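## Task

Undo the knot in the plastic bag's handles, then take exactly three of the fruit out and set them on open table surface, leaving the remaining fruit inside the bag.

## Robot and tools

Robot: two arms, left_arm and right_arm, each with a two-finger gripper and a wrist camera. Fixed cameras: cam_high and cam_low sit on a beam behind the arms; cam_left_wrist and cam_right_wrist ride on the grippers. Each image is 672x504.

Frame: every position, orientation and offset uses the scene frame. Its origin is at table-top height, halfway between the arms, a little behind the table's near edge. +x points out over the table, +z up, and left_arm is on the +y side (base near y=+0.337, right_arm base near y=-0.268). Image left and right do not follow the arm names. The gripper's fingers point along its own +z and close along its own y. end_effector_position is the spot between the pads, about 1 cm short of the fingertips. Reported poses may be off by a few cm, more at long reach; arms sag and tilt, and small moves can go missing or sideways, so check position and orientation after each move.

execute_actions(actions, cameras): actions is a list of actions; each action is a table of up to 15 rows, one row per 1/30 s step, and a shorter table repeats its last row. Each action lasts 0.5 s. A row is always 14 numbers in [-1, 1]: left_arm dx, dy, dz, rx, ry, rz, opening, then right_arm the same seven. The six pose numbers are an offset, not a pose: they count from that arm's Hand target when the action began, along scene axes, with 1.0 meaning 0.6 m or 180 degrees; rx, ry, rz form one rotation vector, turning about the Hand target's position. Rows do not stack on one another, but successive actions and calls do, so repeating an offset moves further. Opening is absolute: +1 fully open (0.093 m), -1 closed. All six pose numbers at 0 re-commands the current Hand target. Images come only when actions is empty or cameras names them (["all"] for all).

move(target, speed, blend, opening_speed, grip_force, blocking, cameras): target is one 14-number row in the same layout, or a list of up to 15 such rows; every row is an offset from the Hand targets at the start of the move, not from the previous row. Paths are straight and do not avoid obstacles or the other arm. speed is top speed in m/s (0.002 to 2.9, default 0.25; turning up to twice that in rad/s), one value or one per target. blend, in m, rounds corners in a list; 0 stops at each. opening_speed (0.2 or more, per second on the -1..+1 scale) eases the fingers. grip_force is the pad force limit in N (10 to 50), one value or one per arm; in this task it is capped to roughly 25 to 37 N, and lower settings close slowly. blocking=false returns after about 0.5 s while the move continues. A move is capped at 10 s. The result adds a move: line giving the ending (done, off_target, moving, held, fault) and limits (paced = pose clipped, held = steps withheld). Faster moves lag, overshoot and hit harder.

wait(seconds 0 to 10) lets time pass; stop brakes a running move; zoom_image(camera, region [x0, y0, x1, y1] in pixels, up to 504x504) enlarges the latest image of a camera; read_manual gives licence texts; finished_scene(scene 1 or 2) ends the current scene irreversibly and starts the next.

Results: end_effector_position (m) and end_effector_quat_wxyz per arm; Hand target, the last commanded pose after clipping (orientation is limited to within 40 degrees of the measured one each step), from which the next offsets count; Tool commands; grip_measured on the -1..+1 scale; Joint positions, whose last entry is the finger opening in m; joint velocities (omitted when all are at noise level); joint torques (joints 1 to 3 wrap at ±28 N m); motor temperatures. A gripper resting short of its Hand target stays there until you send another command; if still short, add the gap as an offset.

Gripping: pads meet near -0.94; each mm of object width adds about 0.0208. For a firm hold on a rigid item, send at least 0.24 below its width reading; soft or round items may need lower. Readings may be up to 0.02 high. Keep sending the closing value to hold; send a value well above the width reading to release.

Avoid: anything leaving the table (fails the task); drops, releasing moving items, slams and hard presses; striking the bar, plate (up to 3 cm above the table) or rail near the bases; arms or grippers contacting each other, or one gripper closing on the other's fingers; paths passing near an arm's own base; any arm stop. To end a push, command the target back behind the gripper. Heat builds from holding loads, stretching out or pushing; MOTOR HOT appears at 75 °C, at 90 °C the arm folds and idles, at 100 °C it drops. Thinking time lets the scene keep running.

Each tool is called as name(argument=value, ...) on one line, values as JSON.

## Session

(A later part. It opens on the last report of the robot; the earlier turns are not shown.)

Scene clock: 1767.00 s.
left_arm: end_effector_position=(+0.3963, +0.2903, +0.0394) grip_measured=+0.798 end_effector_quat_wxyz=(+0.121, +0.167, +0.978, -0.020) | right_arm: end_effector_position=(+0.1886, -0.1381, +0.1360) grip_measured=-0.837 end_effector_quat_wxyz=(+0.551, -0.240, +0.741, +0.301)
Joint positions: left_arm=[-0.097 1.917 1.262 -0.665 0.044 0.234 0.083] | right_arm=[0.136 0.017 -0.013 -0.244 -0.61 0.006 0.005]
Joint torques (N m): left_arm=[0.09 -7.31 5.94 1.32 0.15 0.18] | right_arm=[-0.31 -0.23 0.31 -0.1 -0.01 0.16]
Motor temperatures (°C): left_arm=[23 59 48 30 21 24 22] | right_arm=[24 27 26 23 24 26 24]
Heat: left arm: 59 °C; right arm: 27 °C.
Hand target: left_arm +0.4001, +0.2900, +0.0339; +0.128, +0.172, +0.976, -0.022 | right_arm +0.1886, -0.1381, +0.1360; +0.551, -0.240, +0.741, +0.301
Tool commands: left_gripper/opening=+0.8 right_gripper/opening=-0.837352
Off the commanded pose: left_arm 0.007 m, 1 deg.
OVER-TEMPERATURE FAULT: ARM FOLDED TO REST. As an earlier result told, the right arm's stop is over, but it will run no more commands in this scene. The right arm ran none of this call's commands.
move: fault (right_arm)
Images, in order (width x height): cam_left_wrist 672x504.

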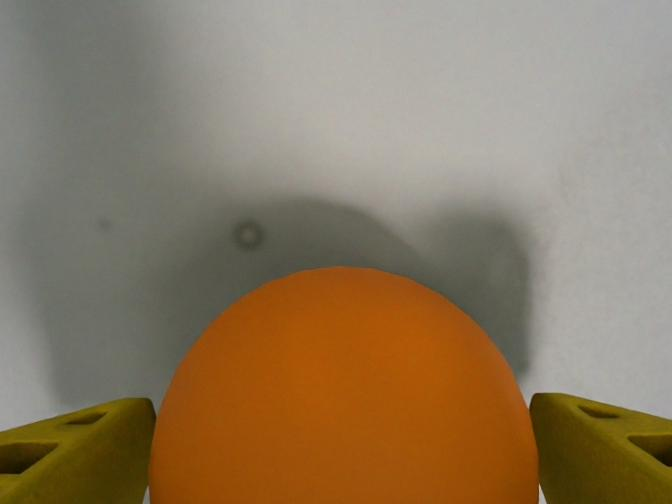

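move(target=[[0, 0, 0.2, 0, 0, 0, 0.8, 0, 0, 0, 0, 0, 0, -0.838], [-0.0835, -0.3333, 0.2768, -0.0733, -0.0508, -0.3872, 0.8, 0, 0, 0, 0, 0, 0, -0.838]], speed=[0.06, 0.2], blend=[0.02, 0], cameras=["cam_left_wrist", "cam_right_wrist", "cam_high"])

zoom_image(camera="cam_left_wrist", region=[150, 50, 620, 420])

zoom_image(camera="cam_right_wrist", region=[190, 80, 510, 400])

Scene clock: 1782.97 s.
left_arm: end_effector_position=(+0.3555, +0.0944, +0.1977) grip_measured=+0.798 end_effector_quat_wxyz=(+0.191, +0.677, +0.690, -0.170) | right_arm: end_effector_position=(+0.1886, -0.1381, +0.1360) grip_measured=-0.837 end_effector_quat_wxyz=(+0.551, -0.240, +0.741, +0.301)
Joint positions: left_arm=[-0.438 1.939 1.857 -1.214 0.432 1.056 0.083] | right_arm=[0.136 0.017 -0.013 -0.244 -0.61 0.006 0.005]
Joint torques (N m): left_arm=[-0.58 -7.46 9.69 0.57 0.72 0.14] | right_arm=[-0.44 -0.02 0.13 -0.1 0.02 0.1]
Motor temperatures (°C): left_arm=[23 55 47 30 22 24 22] | right_arm=[24 27 26 23 24 26 24]
Heat: left arm: 55 °C; right arm: 27 °C.
Hand target: left_arm +0.3500, +0.0901, +0.1999; +0.183, +0.683, +0.682, -0.184 | right_arm +0.1886, -0.1381, +0.1360; +0.551, -0.240, +0.741, +0.301
Tool commands: left_gripper/opening=+0.8 right_gripper/opening=-0.837352
Off the commanded pose: left_arm 0.007 m, 2 deg.
OVER-TEMPERATURE FAULT: ARM FOLDED TO REST. As an earlier result told, the right arm's stop is over, but it will run no more commands in this scene. The right arm ran none of this call's commands.
move: fault (right_arm)
Images, in order (width x height): cam_high 672x504, cam_left_wrist 672x504, cam_right_wrist 672x504.

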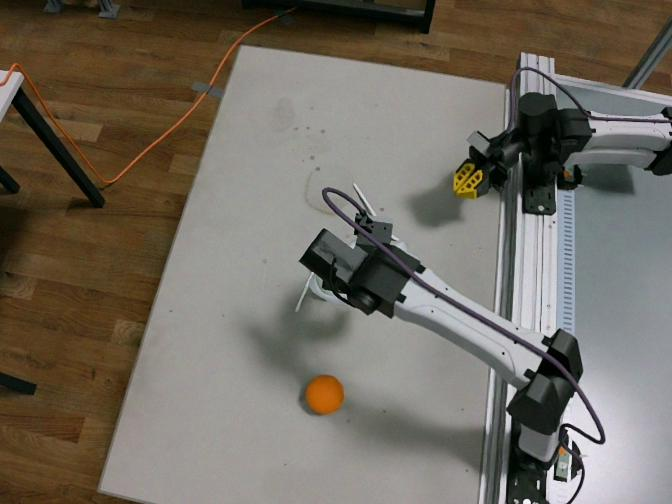

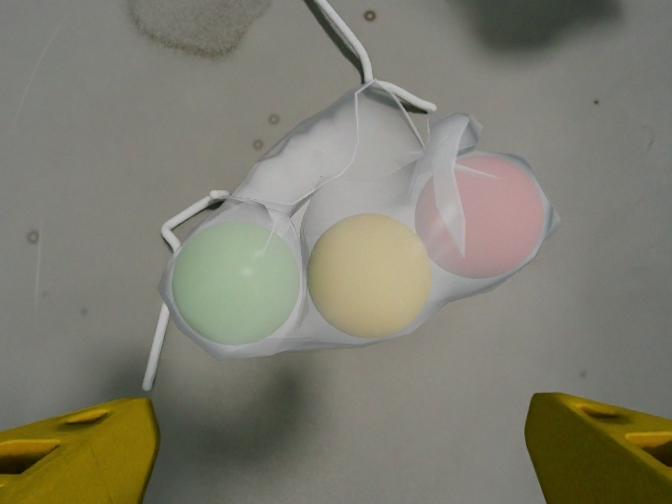

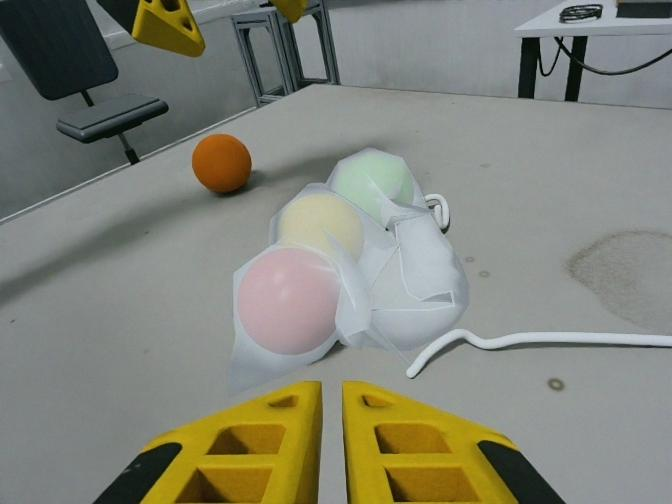

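Scaled by 1.072 from the camera's 672x504 image, which has a finer 960x720 frame.

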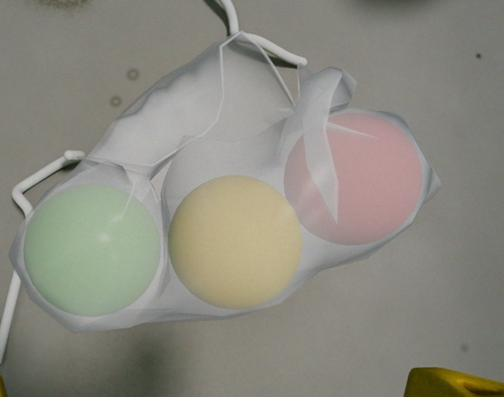

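Scaled by 1.575 from the camera's 672x504 image, which has a finer 960x720 frame.

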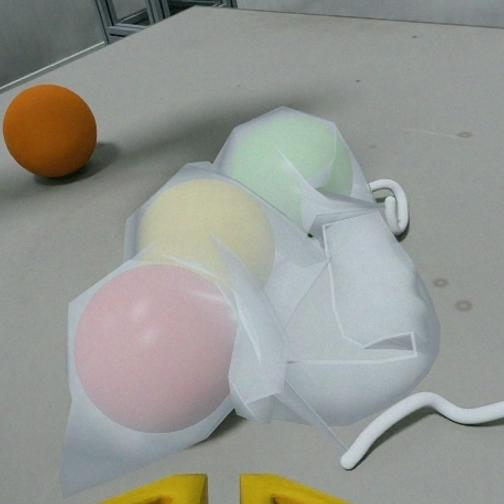

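zoom_image(camera="cam_right_wrist", region=[310, 170, 490, 350])

zoom_image(camera="cam_left_wrist", region=[200, 60, 480, 280])

Scaled by 2.800 from the camera's 672x504 image, which has a finer 960x720 frame.

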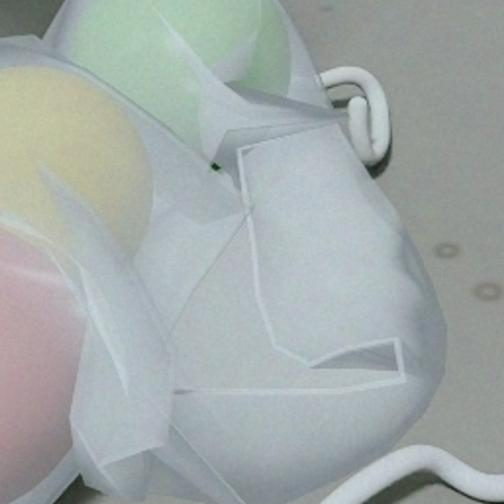

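Scaled by 1.800 from the camera's 672x504 image, which has a finer 960x720 frame.

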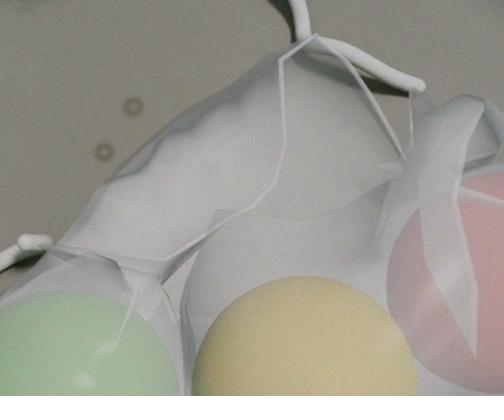

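move(target=[0.0, -0.1702, -0.15, 0.07, 0.0582, 0.4423, -0.108, 0, 0, 0, 0, 0, 0, -0.838], speed=0.2, cameras=["cam_left_wrist", "cam_right_wrist"])

zoom_image(camera="cam_left_wrist", region=[100, 50, 600, 450])

Scene clock: 1844.40 s.
left_arm: end_effector_position=(+0.3519, -0.0135, +0.1118) grip_measured=-0.106 end_effector_quat_wxyz=(+0.135, +0.090, +0.986, -0.026) | right_arm: end_effector_position=(+0.1886, -0.1381, +0.1360) grip_measured=-0.837 end_effector_quat_wxyz=(+0.551, -0.240, +0.741, +0.301)
Joint positions: left_arm=[-0.836 2.267 2.073 -1.142 -0.16 -0.637 0.04] | right_arm=[0.136 0.017 -0.013 -0.244 -0.61 0.006 0.005]
Joint torques (N m): left_arm=[-0.76 -9.37 9.81 0.59 -0.4 -0.11] | right_arm=[-0.31 -0.06 0.12 -0.07 -0.01 0.12]
Motor temperatures (°C): left_arm=[23 50 49 29 22 24 22] | right_arm=[24 26 25 23 24 26 24]
Heat: left arm: 50 °C; right arm: 26 °C.
Hand target: left_arm +0.3500, -0.0121, +0.1100; +0.130, +0.086, +0.988, -0.011 | right_arm +0.1886, -0.1381, +0.1360; +0.551, -0.240, +0.741, +0.301
Tool commands: left_gripper/opening=-0.108 right_gripper/opening=-0.837352
Off the commanded pose: left_arm 0.003 m, 2 deg.
OVER-TEMPERATURE FAULT: ARM FOLDED TO REST. As an earlier result told, the right arm's stop is over, but it will run no more commands in this scene. The right arm ran none of this call's commands.
move: fault (right_arm)
Images, in order (width x height): cam_left_wrist 672x504, cam_right_wrist 672x504.

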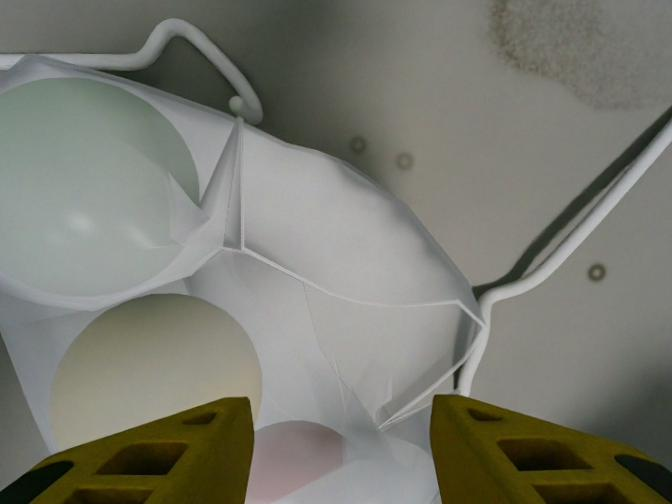

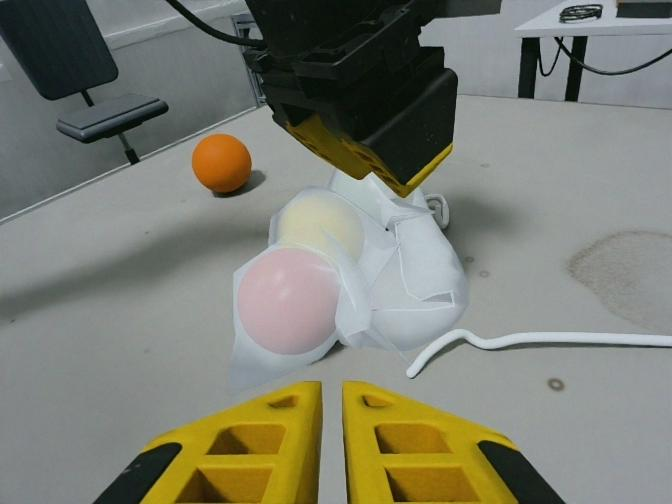

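Scaled by 1.008 from the camera's 672x504 image, which has a finer 960x720 frame.

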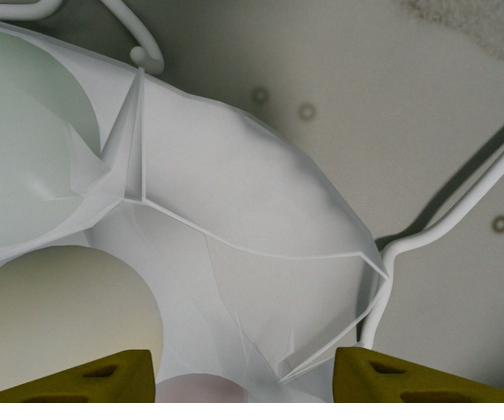

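move(target=[-0.0283, 0.0102, -0.1, 0, 0, 0, -0.316, 0, 0, 0, 0, 0, 0, -0.838], speed=0.1, cameras=["cam_left_wrist"])

zoom_image(camera="cam_left_wrist", region=[150, 150, 550, 504])

Scene clock: 1859.30 s.
left_arm: end_effector_position=(+0.3290, -0.0014, +0.0404) grip_measured=-0.314 end_effector_quat_wxyz=(+0.109, +0.094, +0.990, +0.001) | right_arm: end_effector_position=(+0.1886, -0.1381, +0.1360) grip_measured=-0.837 end_effector_quat_wxyz=(+0.551, -0.240, +0.741, +0.301)
Joint positions: left_arm=[-0.855 2.266 1.8 -0.947 -0.167 -0.654 0.03] | right_arm=[0.136 0.017 -0.013 -0.244 -0.61 0.006 0.005]
Joint torques (N m): left_arm=[-0.51 -12.63 5.9 1.05 -0.33 -0.1] | right_arm=[-0.35 0.03 0.18 -0.08 0.03 0.11]
Heat: left arm: 51 °C; right arm: 26 °C.
Hand target: left_arm +0.3331, -0.0060, +0.0500; +0.130, +0.086, +0.988, -0.011 | right_arm +0.1886, -0.1381, +0.1360; +0.551, -0.240, +0.741, +0.301
Tool commands: left_gripper/opening=-0.316 right_gripper/opening=-0.837352
Off the commanded pose: left_arm 0.011 m, 3 deg.
OVER-TEMPERATURE FAULT: ARM FOLDED TO REST. As an earlier result told, the right arm's stop is over, but it will run no more commands in this scene. The right arm ran none of this call's commands.
move: fault (right_arm), off_target (left_arm)
Images, in order (width x height): cam_left_wrist 672x504.

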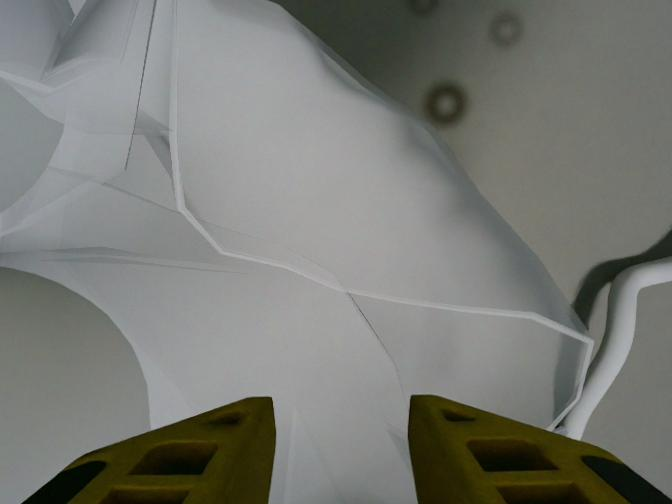

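Scaled by 1.260 from the camera's 672x504 image, which has a finer 960x720 frame.

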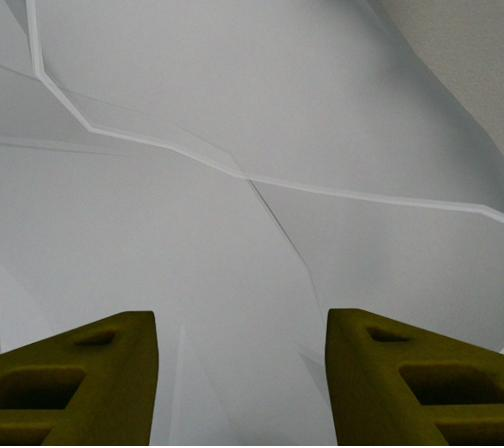

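move(target=[[0.003, -0.025, 0.0, 0, 0, 0, -0.316, 0, 0, 0, 0, 0, 0, -0.838], [0.003, -0.025, -0.0333, 0, 0, 0, -0.316, 0, 0, 0, 0, 0, 0, -0.838]], speed=0.06, cameras=["cam_left_wrist"])

zoom_image(camera="cam_left_wrist", region=[150, 150, 550, 504])

Scene clock: 1869.00 s.
left_arm: end_effector_position=(+0.3324, -0.0176, +0.0385) grip_measured=-0.314 end_effector_quat_wxyz=(+0.120, +0.091, +0.988, -0.013) | right_arm: end_effector_position=(+0.1886, -0.1381, +0.1360) grip_measured=-0.837 end_effector_quat_wxyz=(+0.551, -0.240, +0.741, +0.301)
Joint positions: left_arm=[-0.871 2.296 1.837 -0.921 -0.167 -0.672 0.03] | right_arm=[0.136 0.017 -0.013 -0.244 -0.61 0.006 0.005]
Joint torques (N m): left_arm=[-0.69 -9.8 6.11 1.18 -0.39 -0.11] | right_arm=[-0.34 0.03 0.13 -0.11 0 0.12]
Heat: left arm: 51 °C; right arm: 26 °C.
Hand target: left_arm +0.3348, -0.0210, +0.0300; +0.130, +0.086, +0.988, -0.011 | right_arm +0.1886, -0.1381, +0.1360; +0.551, -0.240, +0.741, +0.301
Tool commands: left_gripper/opening=-0.316 right_gripper/opening=-0.837352
Off the commanded pose: left_arm 0.009 m, 1 deg.
OVER-TEMPERATURE FAULT: ARM FOLDED TO REST. As an earlier result told, the right arm's stop is over, but it will run no more commands in this scene. The right arm ran none of this call's commands.
move: fault (right_arm)
Images, in order (width x height): cam_left_wrist 672x504.

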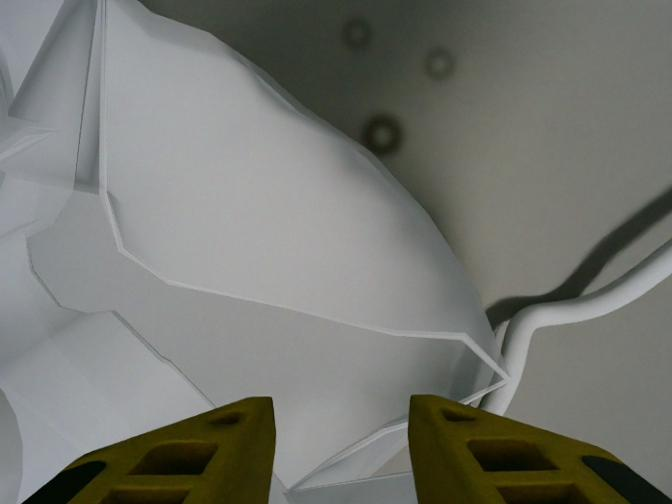

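Scaled by 1.260 from the camera's 672x504 image, which has a finer 960x720 frame.

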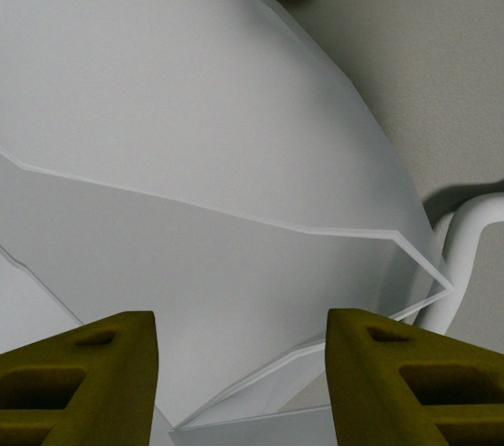

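wait(seconds=0.1, cameras=["cam_right_wrist", "cam_left_wrist"])

zoom_image(camera="cam_right_wrist", region=[220, 130, 490, 400])

Scene clock: 1887.63 s.
left_arm: end_effector_position=(+0.3325, -0.0176, +0.0385) grip_measured=-0.314 end_effector_quat_wxyz=(+0.120, +0.091, +0.988, -0.013) | right_arm: end_effector_position=(+0.1886, -0.1381, +0.1360) grip_measured=-0.837 end_effector_quat_wxyz=(+0.551, -0.240, +0.741, +0.301)
Joint positions: left_arm=[-0.871 2.296 1.837 -0.921 -0.167 -0.672 0.03] | right_arm=[0.136 0.017 -0.013 -0.244 -0.61 0.006 0.005]
Joint torques (N m): left_arm=[-0.75 -9.73 6.15 1.18 -0.38 -0.12] | right_arm=[-0.35 0.02 0.21 -0.1 0.05 0.14]
Heat: left arm: 53 °C; right arm: 26 °C.
Hand target: left_arm +0.3348, -0.0211, +0.0300; +0.130, +0.086, +0.988, -0.011 | right_arm +0.1886, -0.1381, +0.1360; +0.551, -0.240, +0.741, +0.301
Tool commands: left_gripper/opening=-0.316 right_gripper/opening=-0.837352
Off the commanded pose: left_arm 0.009 m, 1 deg.
OVER-TEMPERATURE FAULT: ARM FOLDED TO REST. As an earlier result told, the right arm's stop is over, but it will run no more commands in this scene.
wait: 0.10 s; at rest from the start
Images, in order (width x height): cam_left_wrist 672x504, cam_right_wrist 672x504.

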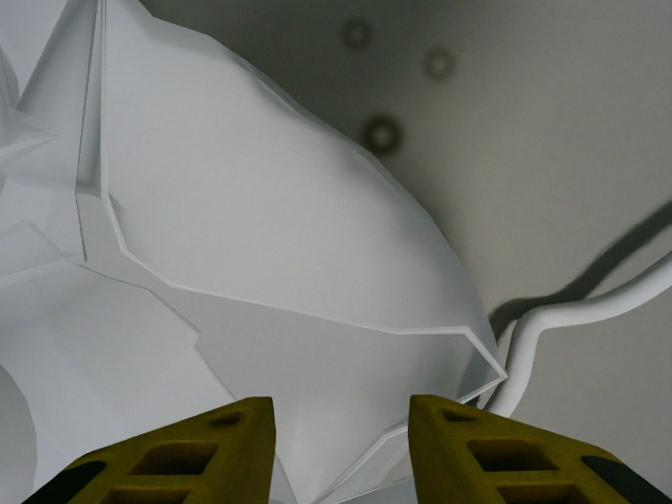

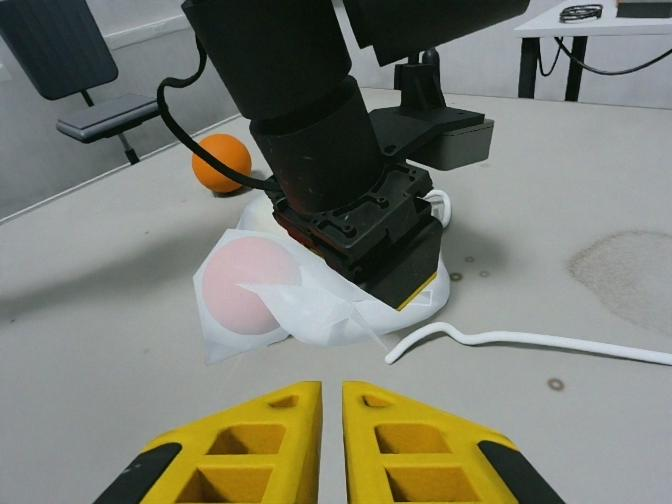

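Scaled by 1.867 from the camera's 672x504 image, which has a finer 960x720 frame.

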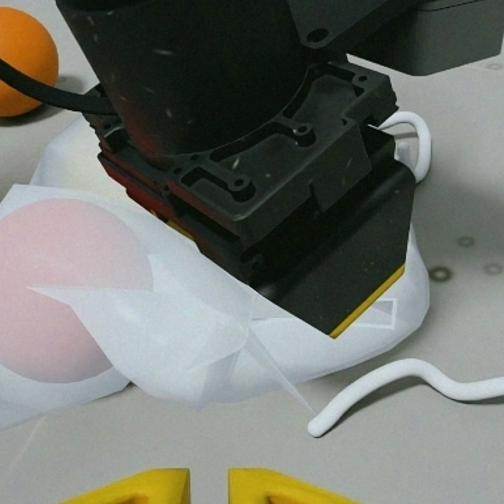

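move(target=[[0, 0, 0.12, 0, 0, 0, -0.316, 0, 0, 0, 0, 0, 0, -0.838], [-0.03, 0.06, 0.2667, 0, 0, 0, -0.316, 0, 0, 0, 0, 0, 0, -0.838]], speed=[0.08, 0.15], blend=[0.02, 0], cameras=["cam_left_wrist", "cam_right_wrist"])

zoom_image(camera="cam_left_wrist", region=[100, 50, 600, 450])

zoom_image(camera="cam_right_wrist", region=[190, 110, 490, 400])

Scene clock: 1898.57 s.
left_arm: end_effector_position=(+0.3171, +0.0079, +0.1744) grip_measured=-0.314 end_effector_quat_wxyz=(+0.121, +0.088, +0.989, -0.013) | right_arm: end_effector_position=(+0.1886, -0.1381, +0.1360) grip_measured=-0.837 end_effector_quat_wxyz=(+0.551, -0.240, +0.741, +0.301)
Joint positions: left_arm=[-0.866 2.158 2.153 -1.373 -0.167 -0.673 0.03] | right_arm=[0.136 0.017 -0.013 -0.244 -0.61 0.006 0.005]
Joint torques (N m): left_arm=[0.08 -11.71 8.98 0.53 -0.34 0.07] | right_arm=[-0.44 -0.05 0.08 -0.06 0.02 0.13]
Motor temperatures (°C): left_arm=[23 55 48 29 22 24 22] | right_arm=[24 26 25 23 24 26 24]
Heat: left arm: 55 °C; right arm: 26 °C.
Hand target: left_arm +0.3169, +0.0150, +0.1901; +0.130, +0.086, +0.988, -0.011 | right_arm +0.1886, -0.1381, +0.1360; +0.551, -0.240, +0.741, +0.301
Tool commands: left_gripper/opening=-0.316 right_gripper/opening=-0.837352
Off the commanded pose: left_arm 0.017 m, 1 deg.
OVER-TEMPERATURE FAULT: ARM FOLDED TO REST. As an earlier result told, the right arm's stop is over, but it will run no more commands in this scene. The right arm ran none of this call's commands.
move: fault (right_arm), off_target (left_arm)
Images, in order (width x height): cam_left_wrist 672x504, cam_right_wrist 672x504.

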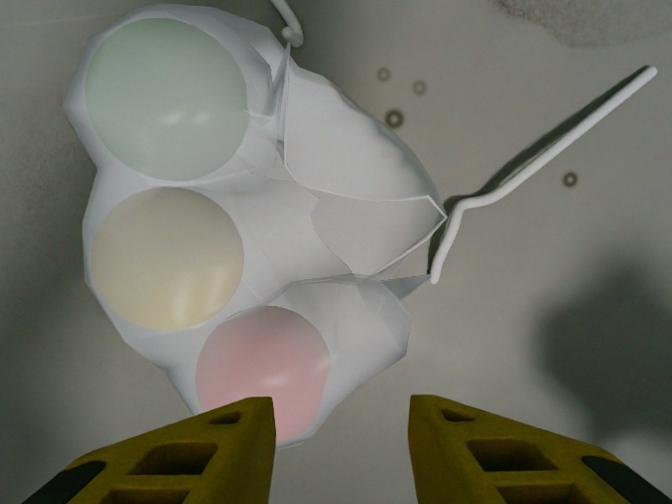

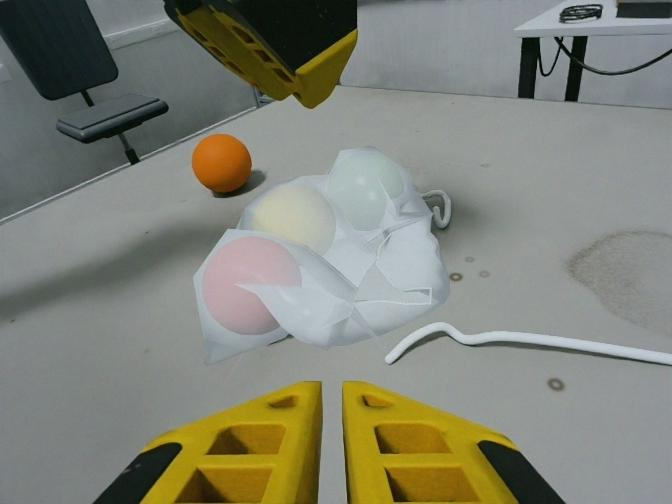

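Scaled by 1.008 from the camera's 672x504 image, which has a finer 960x720 frame.

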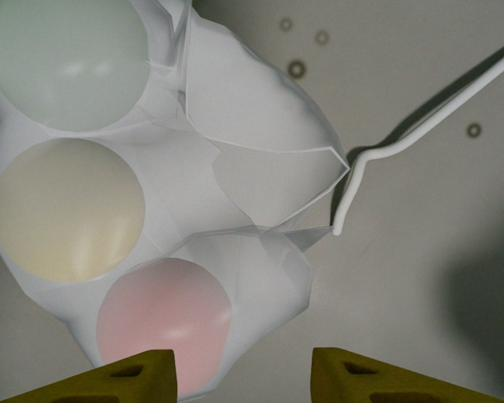

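Scaled by 1.680 from the camera's 672x504 image, which has a finer 960x720 frame.

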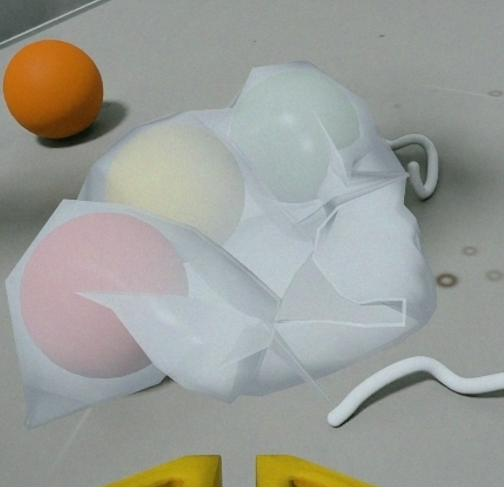

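move(target=[0.0018, -0.1033, -0.1835, -0.0097, -0.0262, -0.1117, -0.3, 0, 0, 0, 0, 0, 0, -0.838], speed=0.15, cameras=["cam_left_wrist", "cam_right_wrist"])

zoom_image(camera="cam_left_wrist", region=[150, 150, 550, 504])

Scene clock: 1928.30 s.
left_arm: end_effector_position=(+0.3190, -0.0381, +0.0869) grip_measured=-0.302 end_effector_quat_wxyz=(+0.165, +0.246, +0.955, -0.034) | right_arm: end_effector_position=(+0.1886, -0.1381, +0.1360) grip_measured=-0.837 end_effector_quat_wxyz=(+0.551, -0.240, +0.741, +0.301)
Joint positions: left_arm=[-0.921 2.18 1.811 -0.897 -0.167 -0.391 0.031] | right_arm=[0.136 0.017 -0.013 -0.244 -0.61 0.006 0.005]
Joint torques (N m): left_arm=[-0.66 -9.44 6.5 1.46 0.07 0.22] | right_arm=[-0.34 -0.08 0.2 -0.12 0.04 0.11]
Motor temperatures (°C): left_arm=[22 60 49 28 22 24 22] | right_arm=[24 26 25 23 24 26 24]
Heat: left arm: 60 °C; right arm: 26 °C.
Hand target: left_arm +0.3178, -0.0470, +0.0799; +0.168, +0.256, +0.951, -0.045 | right_arm +0.1886, -0.1381, +0.1360; +0.551, -0.240, +0.741, +0.301
Tool commands: left_gripper/opening=-0.3 right_gripper/opening=-0.837352
Off the commanded pose: left_arm 0.011 m, 2 deg.
OVER-TEMPERATURE FAULT: ARM FOLDED TO REST. As an earlier result told, the right arm's stop is over, but it will run no more commands in this scene. The right arm ran none of this call's commands.
move: fault (right_arm), off_target (left_arm)
Images, in order (width x height): cam_left_wrist 672x504, cam_right_wrist 672x504.

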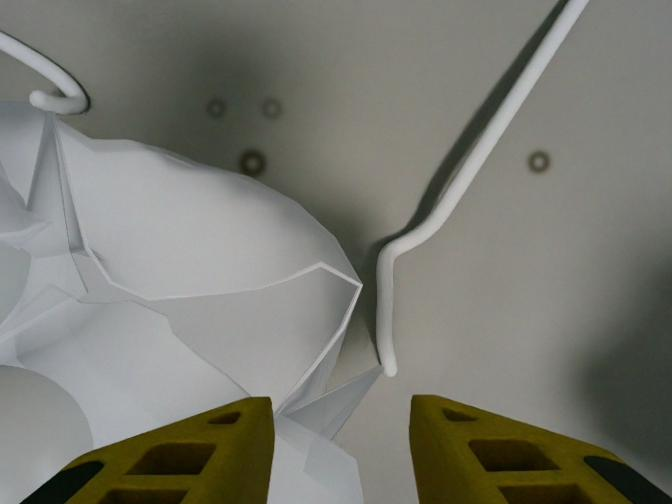

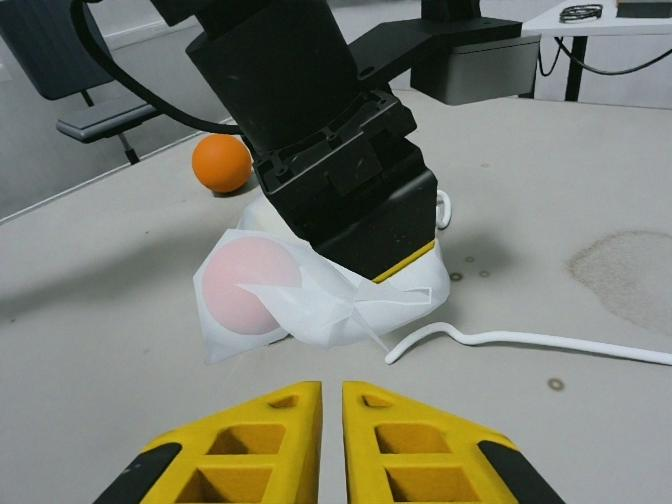

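Scaled by 1.260 from the camera's 672x504 image, which has a finer 960x720 frame.

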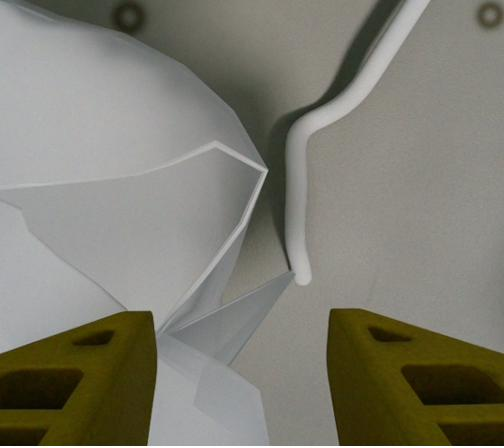

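move(target=[[-0.0013, -0.0257, -0.05, 0, 0, 0, -0.3, 0, 0, 0, 0, 0, 0, -0.838], [-0.0013, -0.0257, -0.1, 0, 0, 0, -0.3, 0, 0, 0, 0, 0, 0, -0.838]], speed=0.08, blend=[0.01, 0], cameras=["cam_left_wrist"])

Scene clock: 1939.80 s.
left_arm: end_effector_position=(+0.3183, -0.0548, +0.0272) grip_measured=-0.302 end_effector_quat_wxyz=(+0.164, +0.255, +0.952, -0.034) | right_arm: end_effector_position=(+0.1886, -0.1381, +0.1360) grip_measured=-0.837 end_effector_quat_wxyz=(+0.551, -0.240, +0.741, +0.301)
Joint positions: left_arm=[-0.94 2.287 1.746 -0.728 -0.167 -0.391 0.031] | right_arm=[0.136 0.017 -0.013 -0.244 -0.61 0.006 0.005]
Joint torques (N m): left_arm=[-0.7 -9.88 6.32 1.43 -0.02 -0.03] | right_arm=[-0.39 -0.09 0.13 -0.06 0.01 0.11]
Motor temperatures (°C): left_arm=[22 58 48 29 22 24 22] | right_arm=[24 26 25 23 24 26 24]
Heat: left arm: 58 °C; right arm: 26 °C.
Hand target: left_arm +0.3171, -0.0624, +0.0199; +0.168, +0.256, +0.951, -0.045 | right_arm +0.1886, -0.1381, +0.1360; +0.551, -0.240, +0.741, +0.301
Tool commands: left_gripper/opening=-0.3 right_gripper/opening=-0.837352
Off the commanded pose: left_arm 0.011 m, 1 deg.
OVER-TEMPERATURE FAULT: ARM FOLDED TO REST. As an earlier result told, the right arm's stop is over, but it will run no more commands in this scene. The right arm ran none of this call's commands.
move: fault (right_arm), off_target (left_arm)
Images, in order (width x height): cam_left_wrist 672x504.

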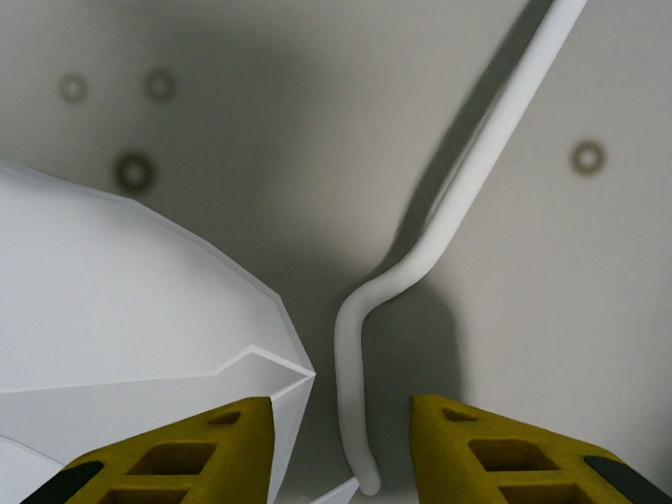

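move(target=[[0, 0, -0.0255, 0, 0, 0, -0.3, 0, 0, 0, 0, 0, 0, -0.838], [0, 0, -0.0255, 0, 0, 0, -1, 0, 0, 0, 0, 0, 0, -0.838]], speed=0.03, opening_speed=0.8, cameras=["cam_left_wrist"])

Scene clock: 1945.30 s.
left_arm: end_effector_position=(+0.3208, -0.0584, +0.0191) grip_measured=-0.913 end_effector_quat_wxyz=(+0.172, +0.254, +0.951, -0.041) | right_arm: end_effector_position=(+0.1886, -0.1381, +0.1360) grip_measured=-0.837 end_effector_quat_wxyz=(+0.551, -0.240, +0.741, +0.301)
Joint positions: left_arm=[-0.94 2.298 1.725 -0.676 -0.167 -0.391 0.001] | right_arm=[0.136 0.017 -0.013 -0.244 -0.61 0.006 0.005]
Joint torques (N m): left_arm=[-0.72 -9.22 5.64 1.49 -0.04 -0.04] | right_arm=[-0.39 -0.05 0.17 -0.08 0.02 0.14]
Motor temperatures (°C): left_arm=[22 57 48 29 22 24 22] | right_arm=[24 26 25 23 24 26 24]
Heat: left arm: 57 °C; right arm: 26 °C.
Hand target: left_arm +0.3171, -0.0624, +0.0046; +0.168, +0.256, +0.951, -0.045 | right_arm +0.1886, -0.1381, +0.1360; +0.551, -0.240, +0.741, +0.301
Tool commands: left_gripper/opening=-1.0 right_gripper/opening=-0.837352
Off the commanded pose: left_arm 0.016 m, 1 deg.
OVER-TEMPERATURE FAULT: ARM FOLDED TO REST. As an earlier result told, the right arm's stop is over, but it will run no more commands in this scene. The right arm ran none of this call's commands.
move: fault (right_arm), off_target (left_arm); target 2's new opening was sent with left_arm's hand 0.015 m and 1 deg from that target
Images, in order (width x height): cam_left_wrist 672x504.

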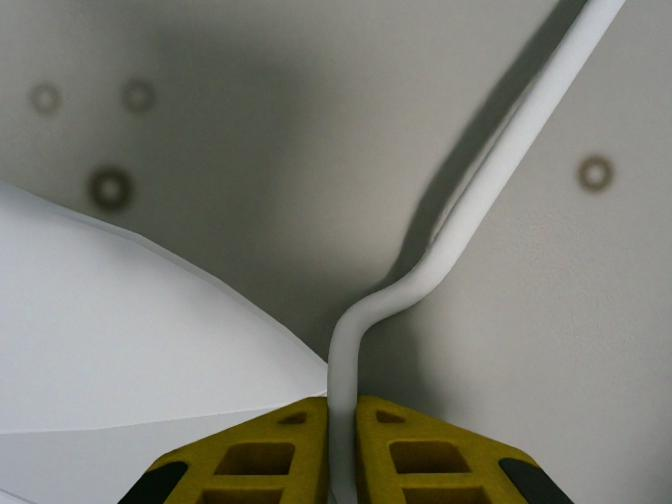

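move(target=[[0.0, 0.02, 0.2, 0, 0, 0, -1, 0, 0, 0, 0, 0, 0, -0.838], [-0.0185, 0.2, 0.24, 0, 0, 0.2, -1, 0, 0, 0, 0, 0, 0, -0.838], [-0.045, 0.34, 0.22, 0, 0, 0.42, -1, 0, 0, 0, 0, 0, 0, -0.838]], speed=0.12, blend=[0.03, 0.03, 0], cameras=["cam_left_wrist", "cam_right_wrist", "cam_high"])

zoom_image(camera="cam_right_wrist", region=[190, 110, 490, 400])

Scene clock: 1963.87 s.
left_arm: end_effector_position=(+0.2942, +0.1307, +0.1287) grip_measured=-0.913 end_effector_quat_wxyz=(+0.153, -0.374, +0.913, +0.058) | right_arm: end_effector_position=(+0.1886, -0.1381, +0.1360) grip_measured=-0.837 end_effector_quat_wxyz=(+0.551, -0.240, +0.741, +0.301)
Joint positions: left_arm=[-0.771 1.882 1.56 -1.232 -0.345 -1.548 0.001] | right_arm=[0.136 0.017 -0.013 -0.244 -0.61 0.006 0.005]
Joint torques (N m): left_arm=[0.16 -10.1 5.74 0.07 -0.59 -0.12] | right_arm=[-0.32 -0.06 0.13 -0.1 0 0.14]
Motor temperatures (°C): left_arm=[22 57 47 29 22 24 22] | right_arm=[24 26 25 23 24 26 24]
Heat: left arm: 57 °C; right arm: 26 °C.
Hand target: left_arm +0.2901, +0.1417, +0.1366; +0.160, -0.381, +0.908, +0.067 | right_arm +0.1886, -0.1381, +0.1360; +0.551, -0.240, +0.741, +0.301
Tool commands: left_gripper/opening=-1.0 right_gripper/opening=-0.837352
Off the commanded pose: left_arm 0.014 m, 2 deg.
OVER-TEMPERATURE FAULT: ARM FOLDED TO REST. As an earlier result told, the right arm's stop is over, but it will run no more commands in this scene. The right arm ran none of this call's commands.
move: fault (right_arm), off_target (left_arm)
Images, in order (width x height): cam_high 672x504, cam_left_wrist 672x504, cam_right_wrist 672x504.

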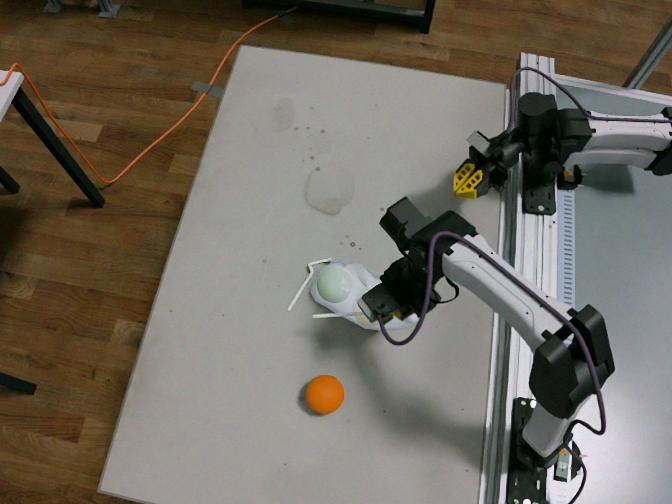

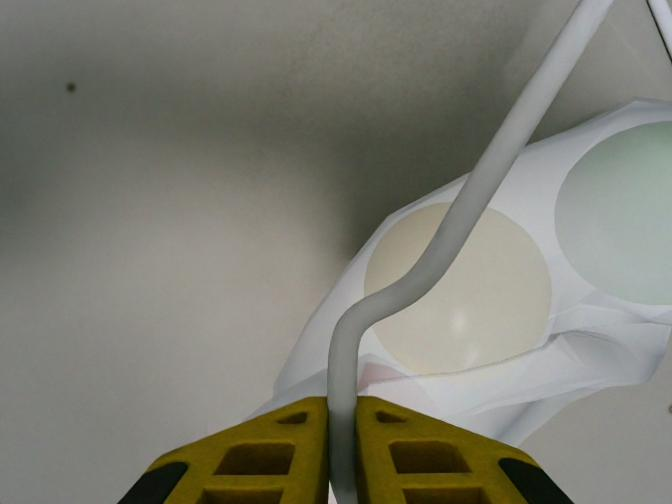

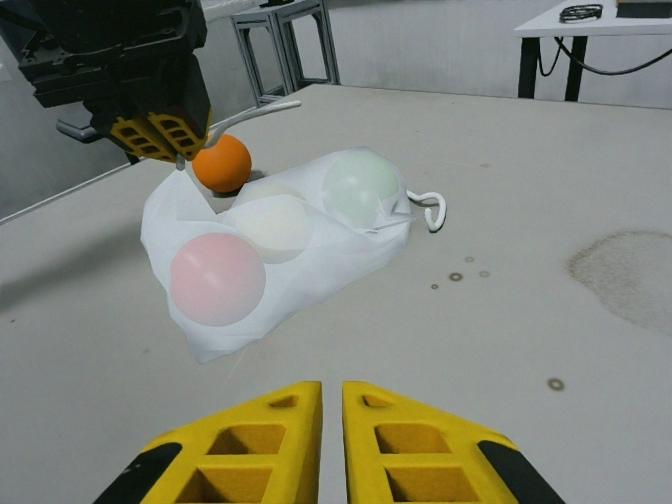

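Scaled by 1.680 from the camera's 672x504 image, which has a finer 960x720 frame.

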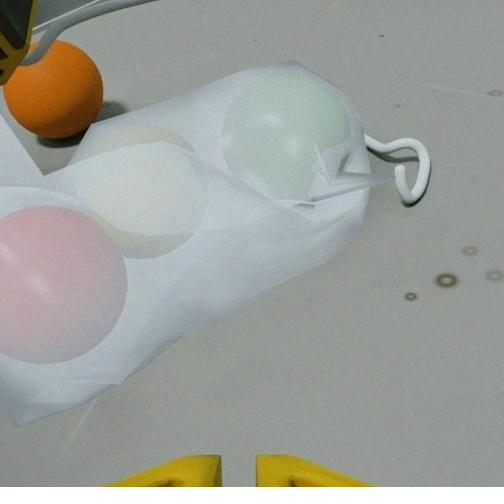

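move(target=[-0.06, 0.06, -0.05, 0, 0, 0, -1, 0, 0, 0, 0, 0, 0, -0.838], speed=0.08, cameras=["cam_left_wrist", "cam_right_wrist", "cam_high"])

zoom_image(camera="cam_left_wrist", region=[250, 50, 672, 450])

zoom_image(camera="cam_right_wrist", region=[100, 110, 470, 400])

Scene clock: 1987.63 s.
left_arm: end_effector_position=(+0.2487, +0.1763, +0.1022) grip_measured=-0.913 end_effector_quat_wxyz=(+0.143, -0.372, +0.914, +0.081) | right_arm: end_effector_position=(+0.1886, -0.1381, +0.1360) grip_measured=-0.837 end_effector_quat_wxyz=(+0.551, -0.240, +0.741, +0.301)
Joint positions: left_arm=[-0.767 1.7 1.229 -1.133 -0.345 -1.549 0.001] | right_arm=[0.136 0.017 -0.013 -0.244 -0.61 0.006 0.005]
Joint torques (N m): left_arm=[0.13 -8.1 5.53 0.48 -0.59 -0.08] | right_arm=[-0.35 -0.05 0.17 -0.09 0.01 0.16]
Motor temperatures (°C): left_arm=[22 56 45 28 22 24 22] | right_arm=[24 26 25 23 24 26 24]
Heat: left arm: 56 °C; right arm: 26 °C.
Hand target: left_arm +0.2541, +0.1776, +0.1066; +0.160, -0.381, +0.908, +0.067 | right_arm +0.1886, -0.1381, +0.1360; +0.551, -0.240, +0.741, +0.301
Tool commands: left_gripper/opening=-1.0 right_gripper/opening=-0.837352
Off the commanded pose: left_arm 0.007 m, 3 deg.
OVER-TEMPERATURE FAULT: ARM FOLDED TO REST. As an earlier result told, the right arm's stop is over, but it will run no more commands in this scene. The right arm ran none of this call's commands.
move: fault (right_arm), off_target (left_arm)
Images, in order (width x height): cam_high 672x504, cam_left_wrist 672x504, cam_right_wrist 672x504.

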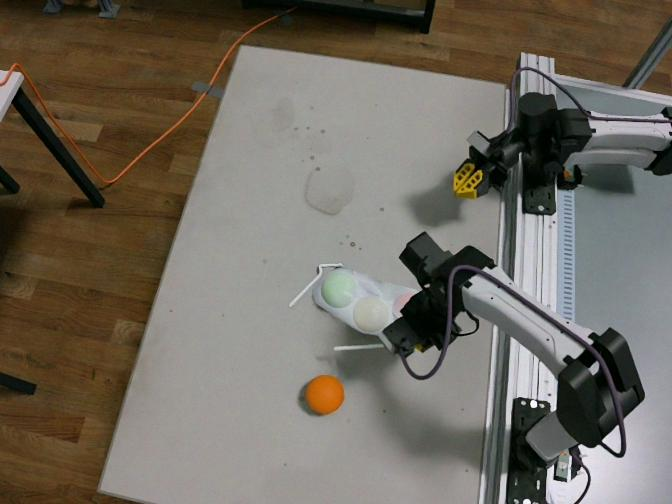

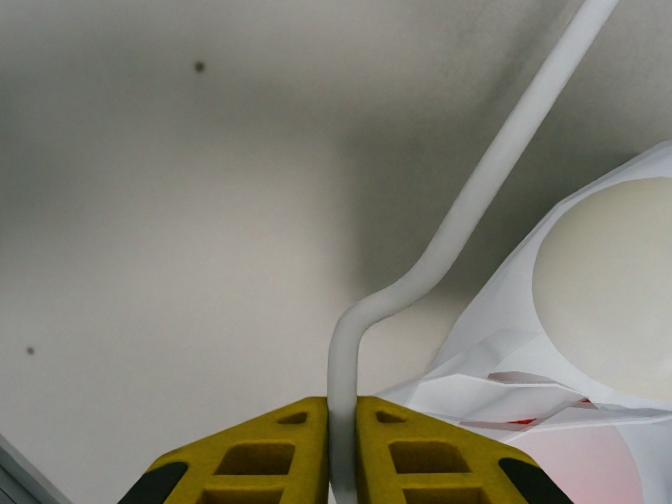

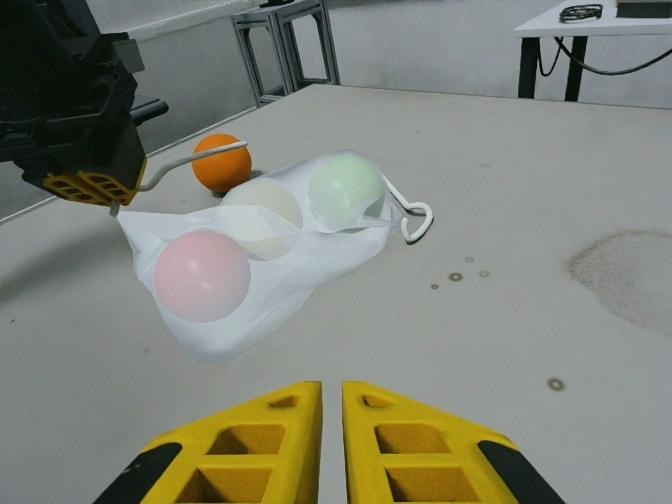

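Scaled by 1.194 from the camera's 672x504 image, which has a finer 960x720 frame.

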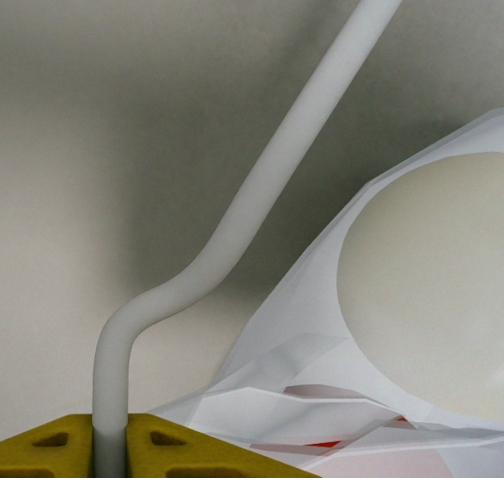

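Scaled by 1.362 from the camera's 672x504 image, which has a finer 960x720 frame.

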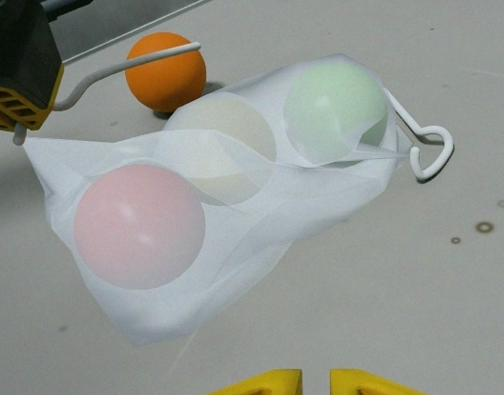

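zoom_image(camera="cam_high", region=[280, 240, 460, 375])

Scaled by 2.800 from the camera's 672x504 image, which has a finer 960x720 frame.

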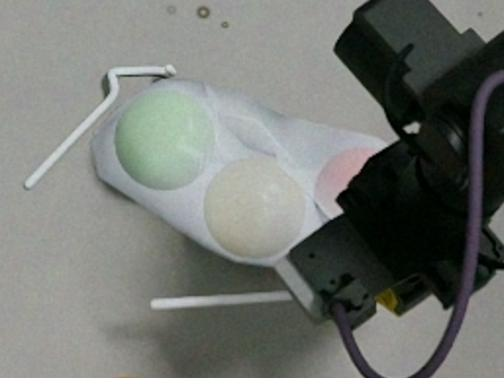

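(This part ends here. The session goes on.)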